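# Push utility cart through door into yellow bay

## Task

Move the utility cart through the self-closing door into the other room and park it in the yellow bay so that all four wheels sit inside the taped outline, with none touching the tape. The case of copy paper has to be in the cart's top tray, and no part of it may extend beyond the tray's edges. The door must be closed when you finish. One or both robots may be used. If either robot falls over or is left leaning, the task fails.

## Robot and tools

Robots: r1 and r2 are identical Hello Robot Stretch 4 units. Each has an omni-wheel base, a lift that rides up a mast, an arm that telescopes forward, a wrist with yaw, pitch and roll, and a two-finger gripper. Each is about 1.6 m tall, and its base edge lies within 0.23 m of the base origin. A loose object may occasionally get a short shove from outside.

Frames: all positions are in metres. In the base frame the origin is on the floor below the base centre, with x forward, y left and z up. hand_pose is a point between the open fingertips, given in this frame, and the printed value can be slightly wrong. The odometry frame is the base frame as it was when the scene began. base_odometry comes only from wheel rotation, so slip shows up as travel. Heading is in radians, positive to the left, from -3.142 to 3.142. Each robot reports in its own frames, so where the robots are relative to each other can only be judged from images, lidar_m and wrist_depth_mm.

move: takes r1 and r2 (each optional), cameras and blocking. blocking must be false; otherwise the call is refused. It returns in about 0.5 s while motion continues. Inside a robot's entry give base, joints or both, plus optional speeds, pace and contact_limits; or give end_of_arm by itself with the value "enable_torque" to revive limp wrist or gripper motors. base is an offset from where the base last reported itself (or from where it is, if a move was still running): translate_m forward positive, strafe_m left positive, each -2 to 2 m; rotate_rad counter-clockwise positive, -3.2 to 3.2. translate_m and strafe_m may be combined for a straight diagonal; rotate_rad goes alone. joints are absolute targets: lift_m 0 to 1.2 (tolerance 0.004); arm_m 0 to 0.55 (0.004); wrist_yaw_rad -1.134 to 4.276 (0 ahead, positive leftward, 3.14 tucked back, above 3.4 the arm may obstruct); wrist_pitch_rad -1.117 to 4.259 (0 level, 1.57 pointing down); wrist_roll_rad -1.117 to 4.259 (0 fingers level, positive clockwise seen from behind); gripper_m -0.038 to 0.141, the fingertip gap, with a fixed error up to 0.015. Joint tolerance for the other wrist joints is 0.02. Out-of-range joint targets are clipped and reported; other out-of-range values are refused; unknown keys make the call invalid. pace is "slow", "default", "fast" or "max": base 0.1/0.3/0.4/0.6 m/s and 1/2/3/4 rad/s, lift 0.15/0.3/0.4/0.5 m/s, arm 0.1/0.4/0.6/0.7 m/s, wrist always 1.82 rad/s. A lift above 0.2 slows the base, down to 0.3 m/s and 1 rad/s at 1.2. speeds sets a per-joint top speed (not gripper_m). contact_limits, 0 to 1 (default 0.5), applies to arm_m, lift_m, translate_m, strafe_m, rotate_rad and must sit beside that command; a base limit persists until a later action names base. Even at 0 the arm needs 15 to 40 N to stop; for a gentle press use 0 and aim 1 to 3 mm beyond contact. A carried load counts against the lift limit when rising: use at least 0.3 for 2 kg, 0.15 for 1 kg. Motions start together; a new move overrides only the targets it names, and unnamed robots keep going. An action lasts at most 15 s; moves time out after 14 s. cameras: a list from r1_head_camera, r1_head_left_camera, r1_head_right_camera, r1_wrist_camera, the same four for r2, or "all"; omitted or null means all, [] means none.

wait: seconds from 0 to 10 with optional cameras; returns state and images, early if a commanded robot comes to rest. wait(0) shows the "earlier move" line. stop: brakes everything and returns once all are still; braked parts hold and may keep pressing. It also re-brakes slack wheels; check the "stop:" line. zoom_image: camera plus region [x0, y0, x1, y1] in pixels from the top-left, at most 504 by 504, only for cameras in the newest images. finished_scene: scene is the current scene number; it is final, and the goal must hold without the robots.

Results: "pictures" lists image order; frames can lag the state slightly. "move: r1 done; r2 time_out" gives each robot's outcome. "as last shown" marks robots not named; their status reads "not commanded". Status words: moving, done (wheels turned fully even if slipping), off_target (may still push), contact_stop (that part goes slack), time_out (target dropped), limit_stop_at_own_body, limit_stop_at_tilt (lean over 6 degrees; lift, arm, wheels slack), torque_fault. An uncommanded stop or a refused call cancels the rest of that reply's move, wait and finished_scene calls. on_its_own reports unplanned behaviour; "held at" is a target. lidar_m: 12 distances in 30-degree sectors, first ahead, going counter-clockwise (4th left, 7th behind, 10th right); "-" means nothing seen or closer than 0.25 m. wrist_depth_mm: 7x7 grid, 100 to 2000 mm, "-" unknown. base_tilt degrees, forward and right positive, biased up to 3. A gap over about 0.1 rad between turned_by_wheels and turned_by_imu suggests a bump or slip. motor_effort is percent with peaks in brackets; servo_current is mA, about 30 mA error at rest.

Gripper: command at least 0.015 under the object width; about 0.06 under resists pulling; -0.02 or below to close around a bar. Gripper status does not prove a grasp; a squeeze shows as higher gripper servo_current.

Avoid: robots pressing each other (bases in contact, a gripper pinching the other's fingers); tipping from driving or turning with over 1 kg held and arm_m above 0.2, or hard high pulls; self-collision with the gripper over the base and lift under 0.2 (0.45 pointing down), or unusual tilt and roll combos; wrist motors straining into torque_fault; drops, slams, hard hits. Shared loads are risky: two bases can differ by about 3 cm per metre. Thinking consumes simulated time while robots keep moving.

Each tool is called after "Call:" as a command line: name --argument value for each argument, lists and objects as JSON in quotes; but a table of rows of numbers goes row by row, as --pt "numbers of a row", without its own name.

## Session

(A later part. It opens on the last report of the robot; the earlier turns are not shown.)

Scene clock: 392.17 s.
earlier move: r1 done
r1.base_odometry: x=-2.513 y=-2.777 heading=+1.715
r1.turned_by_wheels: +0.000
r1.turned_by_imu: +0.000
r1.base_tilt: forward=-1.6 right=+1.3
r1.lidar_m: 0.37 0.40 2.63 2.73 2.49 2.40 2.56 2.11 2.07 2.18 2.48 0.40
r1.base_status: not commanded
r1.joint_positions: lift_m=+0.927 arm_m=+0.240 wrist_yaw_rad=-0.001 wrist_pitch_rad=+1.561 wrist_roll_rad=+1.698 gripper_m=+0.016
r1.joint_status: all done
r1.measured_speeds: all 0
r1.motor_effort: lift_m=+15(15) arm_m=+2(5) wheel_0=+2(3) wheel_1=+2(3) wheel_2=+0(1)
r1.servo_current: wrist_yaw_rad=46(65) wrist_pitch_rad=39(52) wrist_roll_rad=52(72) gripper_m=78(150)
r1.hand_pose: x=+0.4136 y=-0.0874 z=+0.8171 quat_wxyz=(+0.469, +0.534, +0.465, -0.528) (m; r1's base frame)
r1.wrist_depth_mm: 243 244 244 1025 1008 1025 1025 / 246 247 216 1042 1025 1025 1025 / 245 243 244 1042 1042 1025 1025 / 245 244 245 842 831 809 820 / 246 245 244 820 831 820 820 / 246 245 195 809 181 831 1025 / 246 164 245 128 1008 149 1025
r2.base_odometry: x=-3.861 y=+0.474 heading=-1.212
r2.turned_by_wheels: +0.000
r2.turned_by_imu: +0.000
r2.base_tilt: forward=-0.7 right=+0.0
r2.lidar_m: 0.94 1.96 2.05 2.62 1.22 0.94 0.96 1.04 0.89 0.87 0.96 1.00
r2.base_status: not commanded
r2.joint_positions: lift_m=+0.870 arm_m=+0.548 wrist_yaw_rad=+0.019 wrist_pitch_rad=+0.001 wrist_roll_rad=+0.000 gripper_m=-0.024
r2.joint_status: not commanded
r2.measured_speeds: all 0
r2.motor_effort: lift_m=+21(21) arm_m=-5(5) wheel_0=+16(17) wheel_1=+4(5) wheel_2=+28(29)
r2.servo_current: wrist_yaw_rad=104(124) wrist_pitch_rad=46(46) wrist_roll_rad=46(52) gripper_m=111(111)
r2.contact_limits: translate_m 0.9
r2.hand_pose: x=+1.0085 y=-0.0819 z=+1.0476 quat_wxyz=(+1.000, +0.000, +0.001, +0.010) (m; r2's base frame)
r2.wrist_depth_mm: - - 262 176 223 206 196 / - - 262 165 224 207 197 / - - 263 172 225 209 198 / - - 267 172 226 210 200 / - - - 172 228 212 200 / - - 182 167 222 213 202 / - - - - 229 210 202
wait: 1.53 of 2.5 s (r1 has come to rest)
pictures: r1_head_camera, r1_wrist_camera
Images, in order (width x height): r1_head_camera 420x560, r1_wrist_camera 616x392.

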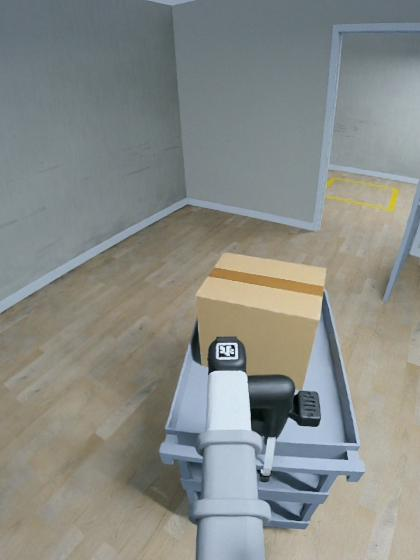

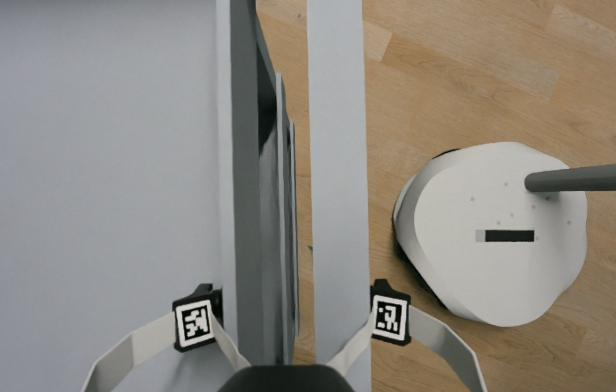

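Call:
move --r1 '{"base":{"strafe_m":0.19,"translate_m":0.02},"pace":"slow","contact_limits":{"translate_m":0.7}}' --blocking false --cameras '[]'

Call:
wait --seconds 4 --cameras '[]'

Call:
move --r1 '{"base":{"rotate_rad":-0.19},"pace":"slow"}' --blocking false --cameras '[]'

Call:
wait --seconds 2 --cameras '["r1_head_camera","r1_wrist_camera"]'

Scene clock: 409.63 s.
move: r1 moving
r1.base_odometry: x=-2.527 y=-2.778 heading=+1.714
r1.turned_by_wheels: -0.001
r1.turned_by_imu: -0.001
r1.base_tilt: forward=-1.6 right=+1.3
r1.lidar_m: 0.37 0.40 2.61 2.75 2.49 2.41 2.54 2.14 2.09 2.20 2.46 0.39
r1.base_status: translate_m moving; strafe_m moving
r1.joint_positions: lift_m=+0.927 arm_m=+0.240 wrist_yaw_rad=-0.001 wrist_pitch_rad=+1.561 wrist_roll_rad=+1.698 gripper_m=+0.016
r1.joint_status: not commanded
r1.measured_speeds: translate_m=+0.005 strafe_m=+0.053 rotate_rad=-0.002 lift_m=+0.000 arm_m=+0.000 wrist_yaw_rad=+0.000 wrist_pitch_rad=+0.000 wrist_roll_rad=+0.003
r1.motor_effort: lift_m=+15(15) arm_m=-4(4) wheel_0=-9(13) wheel_1=+4(7) wheel_2=-4(4)
r1.servo_current: wrist_yaw_rad=46(65) wrist_pitch_rad=46(46) wrist_roll_rad=52(59) gripper_m=72(78)
r1.contact_limits: translate_m 0.7
r1.hand_pose: x=+0.4136 y=-0.0874 z=+0.8171 quat_wxyz=(+0.469, +0.534, +0.465, -0.528) (m; r1's base frame)
r1.wrist_depth_mm: 248 247 247 1042 1042 1025 1025 / 248 246 246 1042 1042 1025 1025 / 247 247 246 1042 1042 1025 1008 / 246 247 246 831 842 820 820 / 246 245 246 809 831 831 809 / 247 247 190 809 179 820 1008 / 247 172 246 136 1042 1025 1025
r2: as last shown
r2.base_tilt: forward=-0.6 right=+0.0
r2.lidar_m: 0.96 1.96 2.06 2.60 1.18 0.96 0.93 1.00 0.90 0.88 0.96 1.02
r2.motor_effort: lift_m=+21(21) arm_m=-5(5) wheel_0=+16(17) wheel_1=+4(5) wheel_2=+29(29)
r2.servo_current: wrist_yaw_rad=111(124) wrist_pitch_rad=33(46) wrist_roll_rad=46(52) gripper_m=111(111)
r2.contact_limits: translate_m 0.9
r2.wrist_depth_mm: - - 260 176 221 206 196 / - - 260 165 224 208 198 / - - 264 172 225 208 199 / - - 265 172 225 210 199 / - - - 172 228 212 201 / - - 182 167 221 212 202 / - - - - 228 208 202
pictures: none
No camera images: "cameras" was empty.

Scene clock: 412.23 s.
earlier move: r1 done
r1.base_odometry: x=-2.704 y=-2.785 heading=+1.714
r1.turned_by_wheels: +0.000
r1.turned_by_imu: +0.000
r1.base_tilt: forward=-1.6 right=+1.3
r1.lidar_m: 0.36 0.45 2.46 2.59 2.39 2.33 2.43 2.30 2.24 2.35 0.37 0.34
r1.base_status: done
r1.joint_positions: lift_m=+0.927 arm_m=+0.240 wrist_yaw_rad=-0.002 wrist_pitch_rad=+1.568 wrist_roll_rad=+1.701 gripper_m=+0.016
r1.joint_status: not commanded
r1.measured_speeds: all 0
r1.motor_effort: lift_m=+15(15) arm_m=+4(4) wheel_0=-5(14) wheel_1=+3(7) wheel_2=-8(10)
r1.servo_current: wrist_yaw_rad=52(72) wrist_pitch_rad=46(52) wrist_roll_rad=52(65) gripper_m=72(78)
r1.contact_limits: translate_m 0.7
r1.hand_pose: x=+0.4115 y=-0.0874 z=+0.8171 quat_wxyz=(+0.466, +0.533, +0.465, -0.531) (m; r1's base frame)
r1.wrist_depth_mm: 241 242 243 244 1042 1042 1060 / 240 241 243 243 - 1042 1060 / 241 241 242 1042 - 831 1042 / 240 241 244 1025 - 831 831 / 239 242 242 1025 - 831 1042 / 240 241 182 1042 181 831 1025 / 239 161 240 127 183 1042 1042
r2.base_odometry: x=-3.861 y=+0.474 heading=-1.212
r2.turned_by_wheels: +0.000
r2.turned_by_imu: +0.000
r2.base_tilt: forward=-0.6 right=+0.0
r2.lidar_m: 0.93 1.99 2.13 2.61 1.21 0.96 0.94 1.02 0.90 0.87 0.93 1.00
r2.base_status: not commanded
r2.joint_positions: lift_m=+0.870 arm_m=+0.548 wrist_yaw_rad=+0.019 wrist_pitch_rad=+0.001 wrist_roll_rad=+0.000 gripper_m=-0.024
r2.joint_status: not commanded
r2.measured_speeds: all 0
r2.motor_effort: lift_m=+21(21) arm_m=-4(5) wheel_0=+16(17) wheel_1=+4(5) wheel_2=+29(29)
r2.servo_current: wrist_yaw_rad=98(130) wrist_pitch_rad=46(52) wrist_roll_rad=52(59) gripper_m=104(117)
r2.contact_limits: translate_m 0.9
r2.hand_pose: x=+1.0085 y=-0.0819 z=+1.0476 quat_wxyz=(+1.000, +0.000, +0.001, +0.010) (m; r2's base frame)
r2.wrist_depth_mm: - - 260 176 221 206 196 / - - 259 165 224 207 198 / - - 264 172 225 208 199 / - - 265 173 226 210 200 / - - - 172 228 211 201 / - - 182 167 221 212 202 / - - - - 227 209 203
wait: 2.60 of 4 s (r1 has come to rest)
pictures: none
No camera images: "cameras" was empty.

Scene clock: 412.73 s.
move: r1 moving
r1.base_odometry: x=-2.704 y=-2.785 heading=+1.593
r1.turned_by_wheels: -0.121
r1.turned_by_imu: -0.121
r1.base_tilt: forward=-1.6 right=+1.3
r1.lidar_m: 0.37 0.41 2.47 2.53 2.50 2.31 2.36 2.42 2.24 2.29 2.66 0.37
r1.base_status: rotate_rad moving
r1.joint_positions: lift_m=+0.927 arm_m=+0.240 wrist_yaw_rad=-0.002 wrist_pitch_rad=+1.567 wrist_roll_rad=+1.701 gripper_m=+0.016
r1.joint_status: not commanded
r1.measured_speeds: translate_m=+0.001 strafe_m=-0.001 rotate_rad=-0.402 lift_m=+0.000 arm_m=+0.000 wrist_yaw_rad=+0.000 wrist_pitch_rad=-0.031 wrist_roll_rad=+0.000
r1.motor_effort: lift_m=+15(15) arm_m=+4(4) wheel_0=+8(12) wheel_1=+3(8) wheel_2=+3(7)
r1.servo_current: wrist_yaw_rad=46(59) wrist_pitch_rad=39(52) wrist_roll_rad=46(72) gripper_m=65(72)
r1.hand_pose: x=+0.4119 y=-0.0874 z=+0.8171 quat_wxyz=(+0.467, +0.533, +0.465, -0.531) (m; r1's base frame)
r1.wrist_depth_mm: 243 244 244 1008 - 1042 1025 / 243 243 244 1042 - 1042 1025 / 243 244 244 1008 - 842 1042 / 243 244 243 1025 820 831 820 / 244 244 244 1025 820 831 831 / 243 244 191 1042 181 831 1060 / 244 160 244 132 1025 1042 1042
r2: as last shown
r2.base_tilt: forward=-0.7 right=+0.0
r2.lidar_m: 0.98 1.99 2.09 2.62 1.22 0.93 0.94 1.01 0.90 0.85 0.94 1.01
r2.motor_effort: lift_m=+21(21) arm_m=-5(5) wheel_0=+16(17) wheel_1=+4(5) wheel_2=+29(29)
r2.servo_current: wrist_yaw_rad=111(111) wrist_pitch_rad=46(46) wrist_roll_rad=59(59) gripper_m=104(111)
r2.contact_limits: translate_m 0.9
r2.wrist_depth_mm: - - 260 176 220 207 196 / - - 262 165 224 208 198 / - - 264 172 225 208 198 / - - 265 172 226 210 200 / - - - 172 228 211 201 / - - 182 167 222 212 203 / - - - - 228 209 203
pictures: none
No camera images: "cameras" was empty.

Scene clock: 413.40 s.
earlier move: r1 done
r1.base_odometry: x=-2.704 y=-2.785 heading=+1.525
r1.turned_by_wheels: -0.068
r1.turned_by_imu: -0.068
r1.base_tilt: forward=-1.6 right=+1.2
r1.lidar_m: 0.37 0.40 2.46 2.46 2.56 2.33 2.35 2.48 2.22 2.27 2.65 0.38
r1.base_status: done
r1.joint_positions: lift_m=+0.927 arm_m=+0.240 wrist_yaw_rad=-0.001 wrist_pitch_rad=+1.561 wrist_roll_rad=+1.701 gripper_m=+0.016
r1.joint_status: not commanded
r1.measured_speeds: all 0
r1.motor_effort: lift_m=+15(15) arm_m=+0(4) wheel_0=+4(12) wheel_1=+2(8) wheel_2=+5(7)
r1.servo_current: wrist_yaw_rad=59(65) wrist_pitch_rad=46(52) wrist_roll_rad=52(72) gripper_m=72(72)
r1.hand_pose: x=+0.4135 y=-0.0874 z=+0.8171 quat_wxyz=(+0.468, +0.534, +0.464, -0.529) (m; r1's base frame)
r1.wrist_depth_mm: 245 246 245 1042 1042 1042 1042 / 246 245 246 1042 1025 1042 1025 / 247 246 247 842 1025 1042 1025 / 246 245 245 820 842 831 809 / 247 247 246 820 820 809 820 / 247 246 193 809 179 820 1025 / 247 173 246 128 1042 1025 1042
r2.base_odometry: x=-3.861 y=+0.474 heading=-1.212
r2.turned_by_wheels: +0.000
r2.turned_by_imu: +0.000
r2.base_tilt: forward=-0.6 right=+0.0
r2.lidar_m: 0.95 2.01 2.09 2.64 1.23 0.96 0.94 1.03 0.89 0.86 0.96 1.00
r2.base_status: not commanded
r2.joint_positions: lift_m=+0.870 arm_m=+0.548 wrist_yaw_rad=+0.019 wrist_pitch_rad=+0.001 wrist_roll_rad=+0.000 gripper_m=-0.024
r2.joint_status: not commanded
r2.measured_speeds: all 0
r2.on_its_own: wrist_yaw_rad is at rest, and its servo_current (117 mA) is outside its rest range (0 to 104 mA)
r2.motor_effort: lift_m=+21(21) arm_m=-5(5) wheel_0=+17(17) wheel_1=+4(5) wheel_2=+29(29)
r2.servo_current: wrist_yaw_rad=117(117) wrist_pitch_rad=39(46) wrist_roll_rad=46(59) gripper_m=111(111)
r2.contact_limits: translate_m 0.9
r2.hand_pose: x=+1.0085 y=-0.0819 z=+1.0476 quat_wxyz=(+1.000, +0.000, +0.001, +0.010) (m; r2's base frame)
r2.wrist_depth_mm: - - 262 175 222 206 196 / - - 262 165 224 208 198 / - - 264 172 226 209 198 / - - 266 172 224 211 200 / - - - 172 227 211 202 / - - 182 167 221 212 202 / - - - - 229 209 202
wait: 0.67 of 2 s (r1 has come to rest)
pictures: r1_head_camera, r1_wrist_camera
Images, in order (width x height): r1_head_camera 420x560, r1_wrist_camera 616x392.

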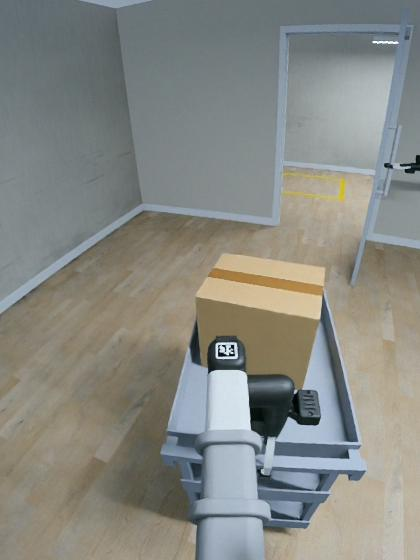

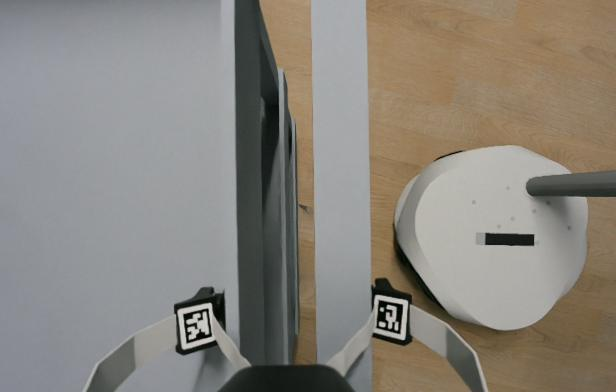

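Works perfectly. Second turn.

Call:
move --r1 '{"base":{"strafe_m":0.2,"translate_m":0.02},"pace":"slow","contact_limits":{"translate_m":0.7}}' --blocking false --cameras '[]'

Call:
wait --seconds 4 --cameras '[]'

Call:
move --r1 '{"base":{"rotate_rad":-0.2},"pace":"slow"}' --blocking false --cameras '[]'

Call:
wait --seconds 2 --cameras '["r1_head_camera"]'

Scene clock: 418.40 s.
move: r1 moving
r1.base_odometry: x=-2.717 y=-2.783 heading=+1.524
r1.turned_by_wheels: -0.001
r1.turned_by_imu: -0.001
r1.base_tilt: forward=-1.5 right=+1.3
r1.lidar_m: 0.38 0.38 2.45 2.46 2.56 2.32 2.35 2.49 2.25 2.26 2.67 0.39
r1.base_status: translate_m moving; strafe_m moving
r1.joint_positions: lift_m=+0.927 arm_m=+0.240 wrist_yaw_rad=-0.001 wrist_pitch_rad=+1.561 wrist_roll_rad=+1.701 gripper_m=+0.016
r1.joint_status: not commanded
r1.measured_speeds: translate_m=+0.006 strafe_m=+0.053 rotate_rad=-0.003 lift_m=+0.000 arm_m=+0.000 wrist_yaw_rad=+0.000 wrist_pitch_rad=+0.000 wrist_roll_rad=+0.000
r1.motor_effort: lift_m=+15(15) arm_m=-4(4) wheel_0=-10(11) wheel_1=+6(7) wheel_2=-2(4)
r1.servo_current: wrist_yaw_rad=52(52) wrist_pitch_rad=46(46) wrist_roll_rad=59(65) gripper_m=72(78)
r1.contact_limits: translate_m 0.7
r1.hand_pose: x=+0.4135 y=-0.0874 z=+0.8171 quat_wxyz=(+0.468, +0.534, +0.464, -0.529) (m; r1's base frame)
r1.wrist_depth_mm: 246 247 245 1025 1042 1025 1025 / 246 246 246 1042 1025 1025 1025 / 246 246 246 866 1042 1025 1025 / 246 246 245 809 854 820 820 / 247 246 247 809 820 809 820 / 246 246 190 820 180 820 1025 / 247 173 245 136 1025 1025 1042
r2.base_odometry: x=-3.861 y=+0.474 heading=-1.212
r2.turned_by_wheels: +0.000
r2.turned_by_imu: +0.000
r2.base_tilt: forward=-0.7 right=+0.0
r2.lidar_m: 0.94 1.98 2.06 2.61 1.24 0.96 0.94 1.04 0.88 0.87 0.97 1.01
r2.base_status: not commanded
r2.joint_positions: lift_m=+0.870 arm_m=+0.548 wrist_yaw_rad=+0.019 wrist_pitch_rad=+0.001 wrist_roll_rad=+0.000 gripper_m=-0.024
r2.joint_status: not commanded
r2.measured_speeds: all 0
r2.motor_effort: lift_m=+21(21) arm_m=-5(5) wheel_0=+16(17) wheel_1=+4(4) wheel_2=+28(29)
r2.servo_current: wrist_yaw_rad=111(117) wrist_pitch_rad=39(39) wrist_roll_rad=46(65) gripper_m=111(111)
r2.contact_limits: translate_m 0.9
r2.hand_pose: x=+1.0085 y=-0.0819 z=+1.0476 quat_wxyz=(+1.000, +0.000, +0.001, +0.010) (m; r2's base frame)
r2.wrist_depth_mm: - - 259 176 221 206 196 / - - 260 164 223 208 197 / - - 264 172 225 209 198 / - - 267 172 226 210 199 / - - - 173 228 211 200 / - - 182 167 222 212 203 / - - - - 228 209 203
pictures: none
No camera images: "cameras" was empty.

Scene clock: 421.10 s.
earlier move: r1 done
r1.base_odometry: x=-2.903 y=-2.756 heading=+1.524
r1.turned_by_wheels: +0.000
r1.turned_by_imu: +0.000
r1.base_tilt: forward=-1.6 right=+1.3
r1.lidar_m: 0.37 0.46 2.26 2.28 2.51 2.27 2.28 2.71 2.44 2.44 0.38 0.35
r1.base_status: done
r1.joint_positions: lift_m=+0.927 arm_m=+0.240 wrist_yaw_rad=-0.002 wrist_pitch_rad=+1.569 wrist_roll_rad=+1.701 gripper_m=+0.016
r1.joint_status: not commanded
r1.measured_speeds: all 0
r1.motor_effort: lift_m=+15(15) arm_m=+4(4) wheel_0=-4(12) wheel_1=+1(7) wheel_2=-7(10)
r1.servo_current: wrist_yaw_rad=39(65) wrist_pitch_rad=46(52) wrist_roll_rad=46(65) gripper_m=72(78)
r1.contact_limits: translate_m 0.7
r1.hand_pose: x=+0.4111 y=-0.0874 z=+0.8171 quat_wxyz=(+0.466, +0.532, +0.465, -0.532) (m; r1's base frame)
r1.wrist_depth_mm: 240 242 243 244 1025 1060 1042 / 240 241 242 244 1025 1042 1042 / 239 241 241 1025 - 842 1060 / 239 241 242 1042 - 820 842 / 240 240 241 1025 - 831 1042 / 239 241 183 1042 182 831 1042 / 240 162 242 127 183 1025 1060
r2.base_odometry: x=-3.861 y=+0.474 heading=-1.212
r2.turned_by_wheels: +0.000
r2.turned_by_imu: +0.000
r2.base_tilt: forward=-0.6 right=+0.1
r2.lidar_m: 0.95 2.06 2.10 2.61 1.25 0.97 0.93 1.05 0.89 0.86 0.93 0.99
r2.base_status: not commanded
r2.joint_positions: lift_m=+0.870 arm_m=+0.548 wrist_yaw_rad=+0.019 wrist_pitch_rad=+0.001 wrist_roll_rad=+0.000 gripper_m=-0.024
r2.joint_status: not commanded
r2.measured_speeds: all 0
r2.on_its_own: wrist_yaw_rad is at rest, and its servo_current (111 mA) is outside its rest range (0 to 104 mA)
r2.motor_effort: lift_m=+21(21) arm_m=-5(5) wheel_0=+16(17) wheel_1=+4(5) wheel_2=+29(29)
r2.servo_current: wrist_yaw_rad=111(124) wrist_pitch_rad=39(46) wrist_roll_rad=46(65) gripper_m=104(117)
r2.contact_limits: translate_m 0.9
r2.hand_pose: x=+1.0085 y=-0.0819 z=+1.0476 quat_wxyz=(+1.000, +0.000, +0.001, +0.010) (m; r2's base frame)
r2.wrist_depth_mm: - - 259 176 221 206 196 / - - 260 164 223 207 197 / - - 263 172 226 208 198 / - - 265 172 225 211 200 / - - - 172 229 211 201 / - - 182 167 222 212 202 / - - - - 229 208 202
wait: 2.70 of 4 s (r1 has come to rest)
pictures: none
No camera images: "cameras" was empty.

Scene clock: 421.60 s.
move: r1 moving
r1.base_odometry: x=-2.903 y=-2.756 heading=+1.402
r1.turned_by_wheels: -0.122
r1.turned_by_imu: -0.123
r1.base_tilt: forward=-1.6 right=+1.3
r1.lidar_m: 0.38 0.42 2.30 2.27 2.63 2.24 2.26 2.67 2.45 2.44 2.81 0.37
r1.base_status: rotate_rad moving
r1.joint_positions: lift_m=+0.927 arm_m=+0.240 wrist_yaw_rad=-0.002 wrist_pitch_rad=+1.567 wrist_roll_rad=+1.701 gripper_m=+0.016
r1.joint_status: not commanded
r1.measured_speeds: translate_m=+0.000 strafe_m=-0.002 rotate_rad=-0.425 lift_m=+0.000 arm_m=+0.000 wrist_yaw_rad=+0.000 wrist_pitch_rad=-0.048 wrist_roll_rad=+0.000
r1.motor_effort: lift_m=+15(15) arm_m=+4(4) wheel_0=+8(14) wheel_1=+4(7) wheel_2=+3(5)
r1.servo_current: wrist_yaw_rad=59(59) wrist_pitch_rad=39(59) wrist_roll_rad=39(52) gripper_m=65(72)
r1.hand_pose: x=+0.4117 y=-0.0874 z=+0.8171 quat_wxyz=(+0.467, +0.533, +0.465, -0.531) (m; r1's base frame)
r1.wrist_depth_mm: 243 244 244 1042 - 1042 1042 / 243 244 243 1025 - 1025 1042 / 243 245 243 1042 - 831 1042 / 244 244 244 1042 820 831 831 / 242 244 243 1042 831 831 820 / 243 245 187 1025 181 820 1042 / 242 161 246 132 1025 1042 1042
r2.base_odometry: x=-3.861 y=+0.474 heading=-1.212
r2.turned_by_wheels: +0.000
r2.turned_by_imu: +0.000
r2.base_tilt: forward=-0.6 right=+0.1
r2.lidar_m: 0.96 2.05 2.09 2.62 1.22 0.96 0.94 1.01 0.87 0.87 0.93 1.00
r2.base_status: not commanded
r2.joint_positions: lift_m=+0.870 arm_m=+0.548 wrist_yaw_rad=+0.019 wrist_pitch_rad=+0.001 wrist_roll_rad=+0.000 gripper_m=-0.024
r2.joint_status: not commanded
r2.measured_speeds: all 0
r2.motor_effort: lift_m=+21(21) arm_m=-5(5) wheel_0=+17(17) wheel_1=+4(4) wheel_2=+29(29)
r2.servo_current: wrist_yaw_rad=104(111) wrist_pitch_rad=46(46) wrist_roll_rad=52(52) gripper_m=111(117)
r2.contact_limits: translate_m 0.9
r2.hand_pose: x=+1.0085 y=-0.0819 z=+1.0476 quat_wxyz=(+1.000, +0.000, +0.001, +0.010) (m; r2's base frame)
r2.wrist_depth_mm: - - 259 176 222 206 196 / - - 262 165 223 207 197 / - - 264 172 225 209 198 / - - 266 172 226 210 200 / - - - 172 228 211 201 / - - 182 167 222 213 202 / - - - - 228 209 203
pictures: none
No camera images: "cameras" was empty.

Scene clock: 422.27 s.
earlier move: r1 done
r1.base_odometry: x=-2.903 y=-2.756 heading=+1.325
r1.turned_by_wheels: -0.077
r1.turned_by_imu: -0.077
r1.base_tilt: forward=-1.6 right=+1.2
r1.lidar_m: 0.36 0.40 2.33 2.27 2.56 2.28 2.26 2.53 2.46 2.42 2.70 0.37
r1.base_status: done
r1.joint_positions: lift_m=+0.927 arm_m=+0.240 wrist_yaw_rad=-0.001 wrist_pitch_rad=+1.562 wrist_roll_rad=+1.701 gripper_m=+0.016
r1.joint_status: not commanded
r1.measured_speeds: all 0
r1.motor_effort: lift_m=+15(15) arm_m=+3(4) wheel_0=+4(14) wheel_1=+3(7) wheel_2=+4(5)
r1.servo_current: wrist_yaw_rad=39(59) wrist_pitch_rad=39(59) wrist_roll_rad=39(65) gripper_m=59(72)
r1.hand_pose: x=+0.4133 y=-0.0874 z=+0.8171 quat_wxyz=(+0.468, +0.534, +0.464, -0.529) (m; r1's base frame)
r1.wrist_depth_mm: 245 245 244 1042 1025 1025 1025 / 246 245 244 1008 1025 1025 1025 / 246 245 246 1042 1025 1025 1008 / 246 246 246 831 831 820 820 / 246 247 245 831 831 809 809 / 247 246 190 1042 179 820 1025 / 247 245 246 136 1042 1042 1025
r2.base_odometry: x=-3.861 y=+0.474 heading=-1.212
r2.turned_by_wheels: +0.000
r2.turned_by_imu: +0.000
r2.base_tilt: forward=-0.7 right=+0.0
r2.lidar_m: 0.95 2.04 2.10 2.59 1.23 0.94 0.94 1.02 0.90 0.86 0.95 0.99
r2.base_status: not commanded
r2.joint_positions: lift_m=+0.870 arm_m=+0.548 wrist_yaw_rad=+0.019 wrist_pitch_rad=+0.001 wrist_roll_rad=+0.000 gripper_m=-0.024
r2.joint_status: not commanded
r2.measured_speeds: all 0
r2.on_its_own: wrist_yaw_rad is at rest, and its servo_current (111 mA) is outside its rest range (0 to 104 mA)
r2.motor_effort: lift_m=+21(21) arm_m=-5(5) wheel_0=+17(17) wheel_1=+4(4) wheel_2=+29(29)
r2.servo_current: wrist_yaw_rad=111(117) wrist_pitch_rad=46(46) wrist_roll_rad=46(59) gripper_m=111(117)
r2.contact_limits: translate_m 0.9
r2.hand_pose: x=+1.0085 y=-0.0819 z=+1.0476 quat_wxyz=(+1.000, +0.000, +0.001, +0.010) (m; r2's base frame)
r2.wrist_depth_mm: - - 259 176 222 206 196 / - - 262 165 223 207 197 / - - 264 172 225 210 198 / - - 265 172 226 209 200 / - - - 172 228 211 200 / - - 182 167 221 213 202 / - - - - 228 208 202
wait: 0.67 of 2 s (r1 has come to rest)
pictures: r1_head_camera
Images, in order (width x height): r1_head_camera 420x560.

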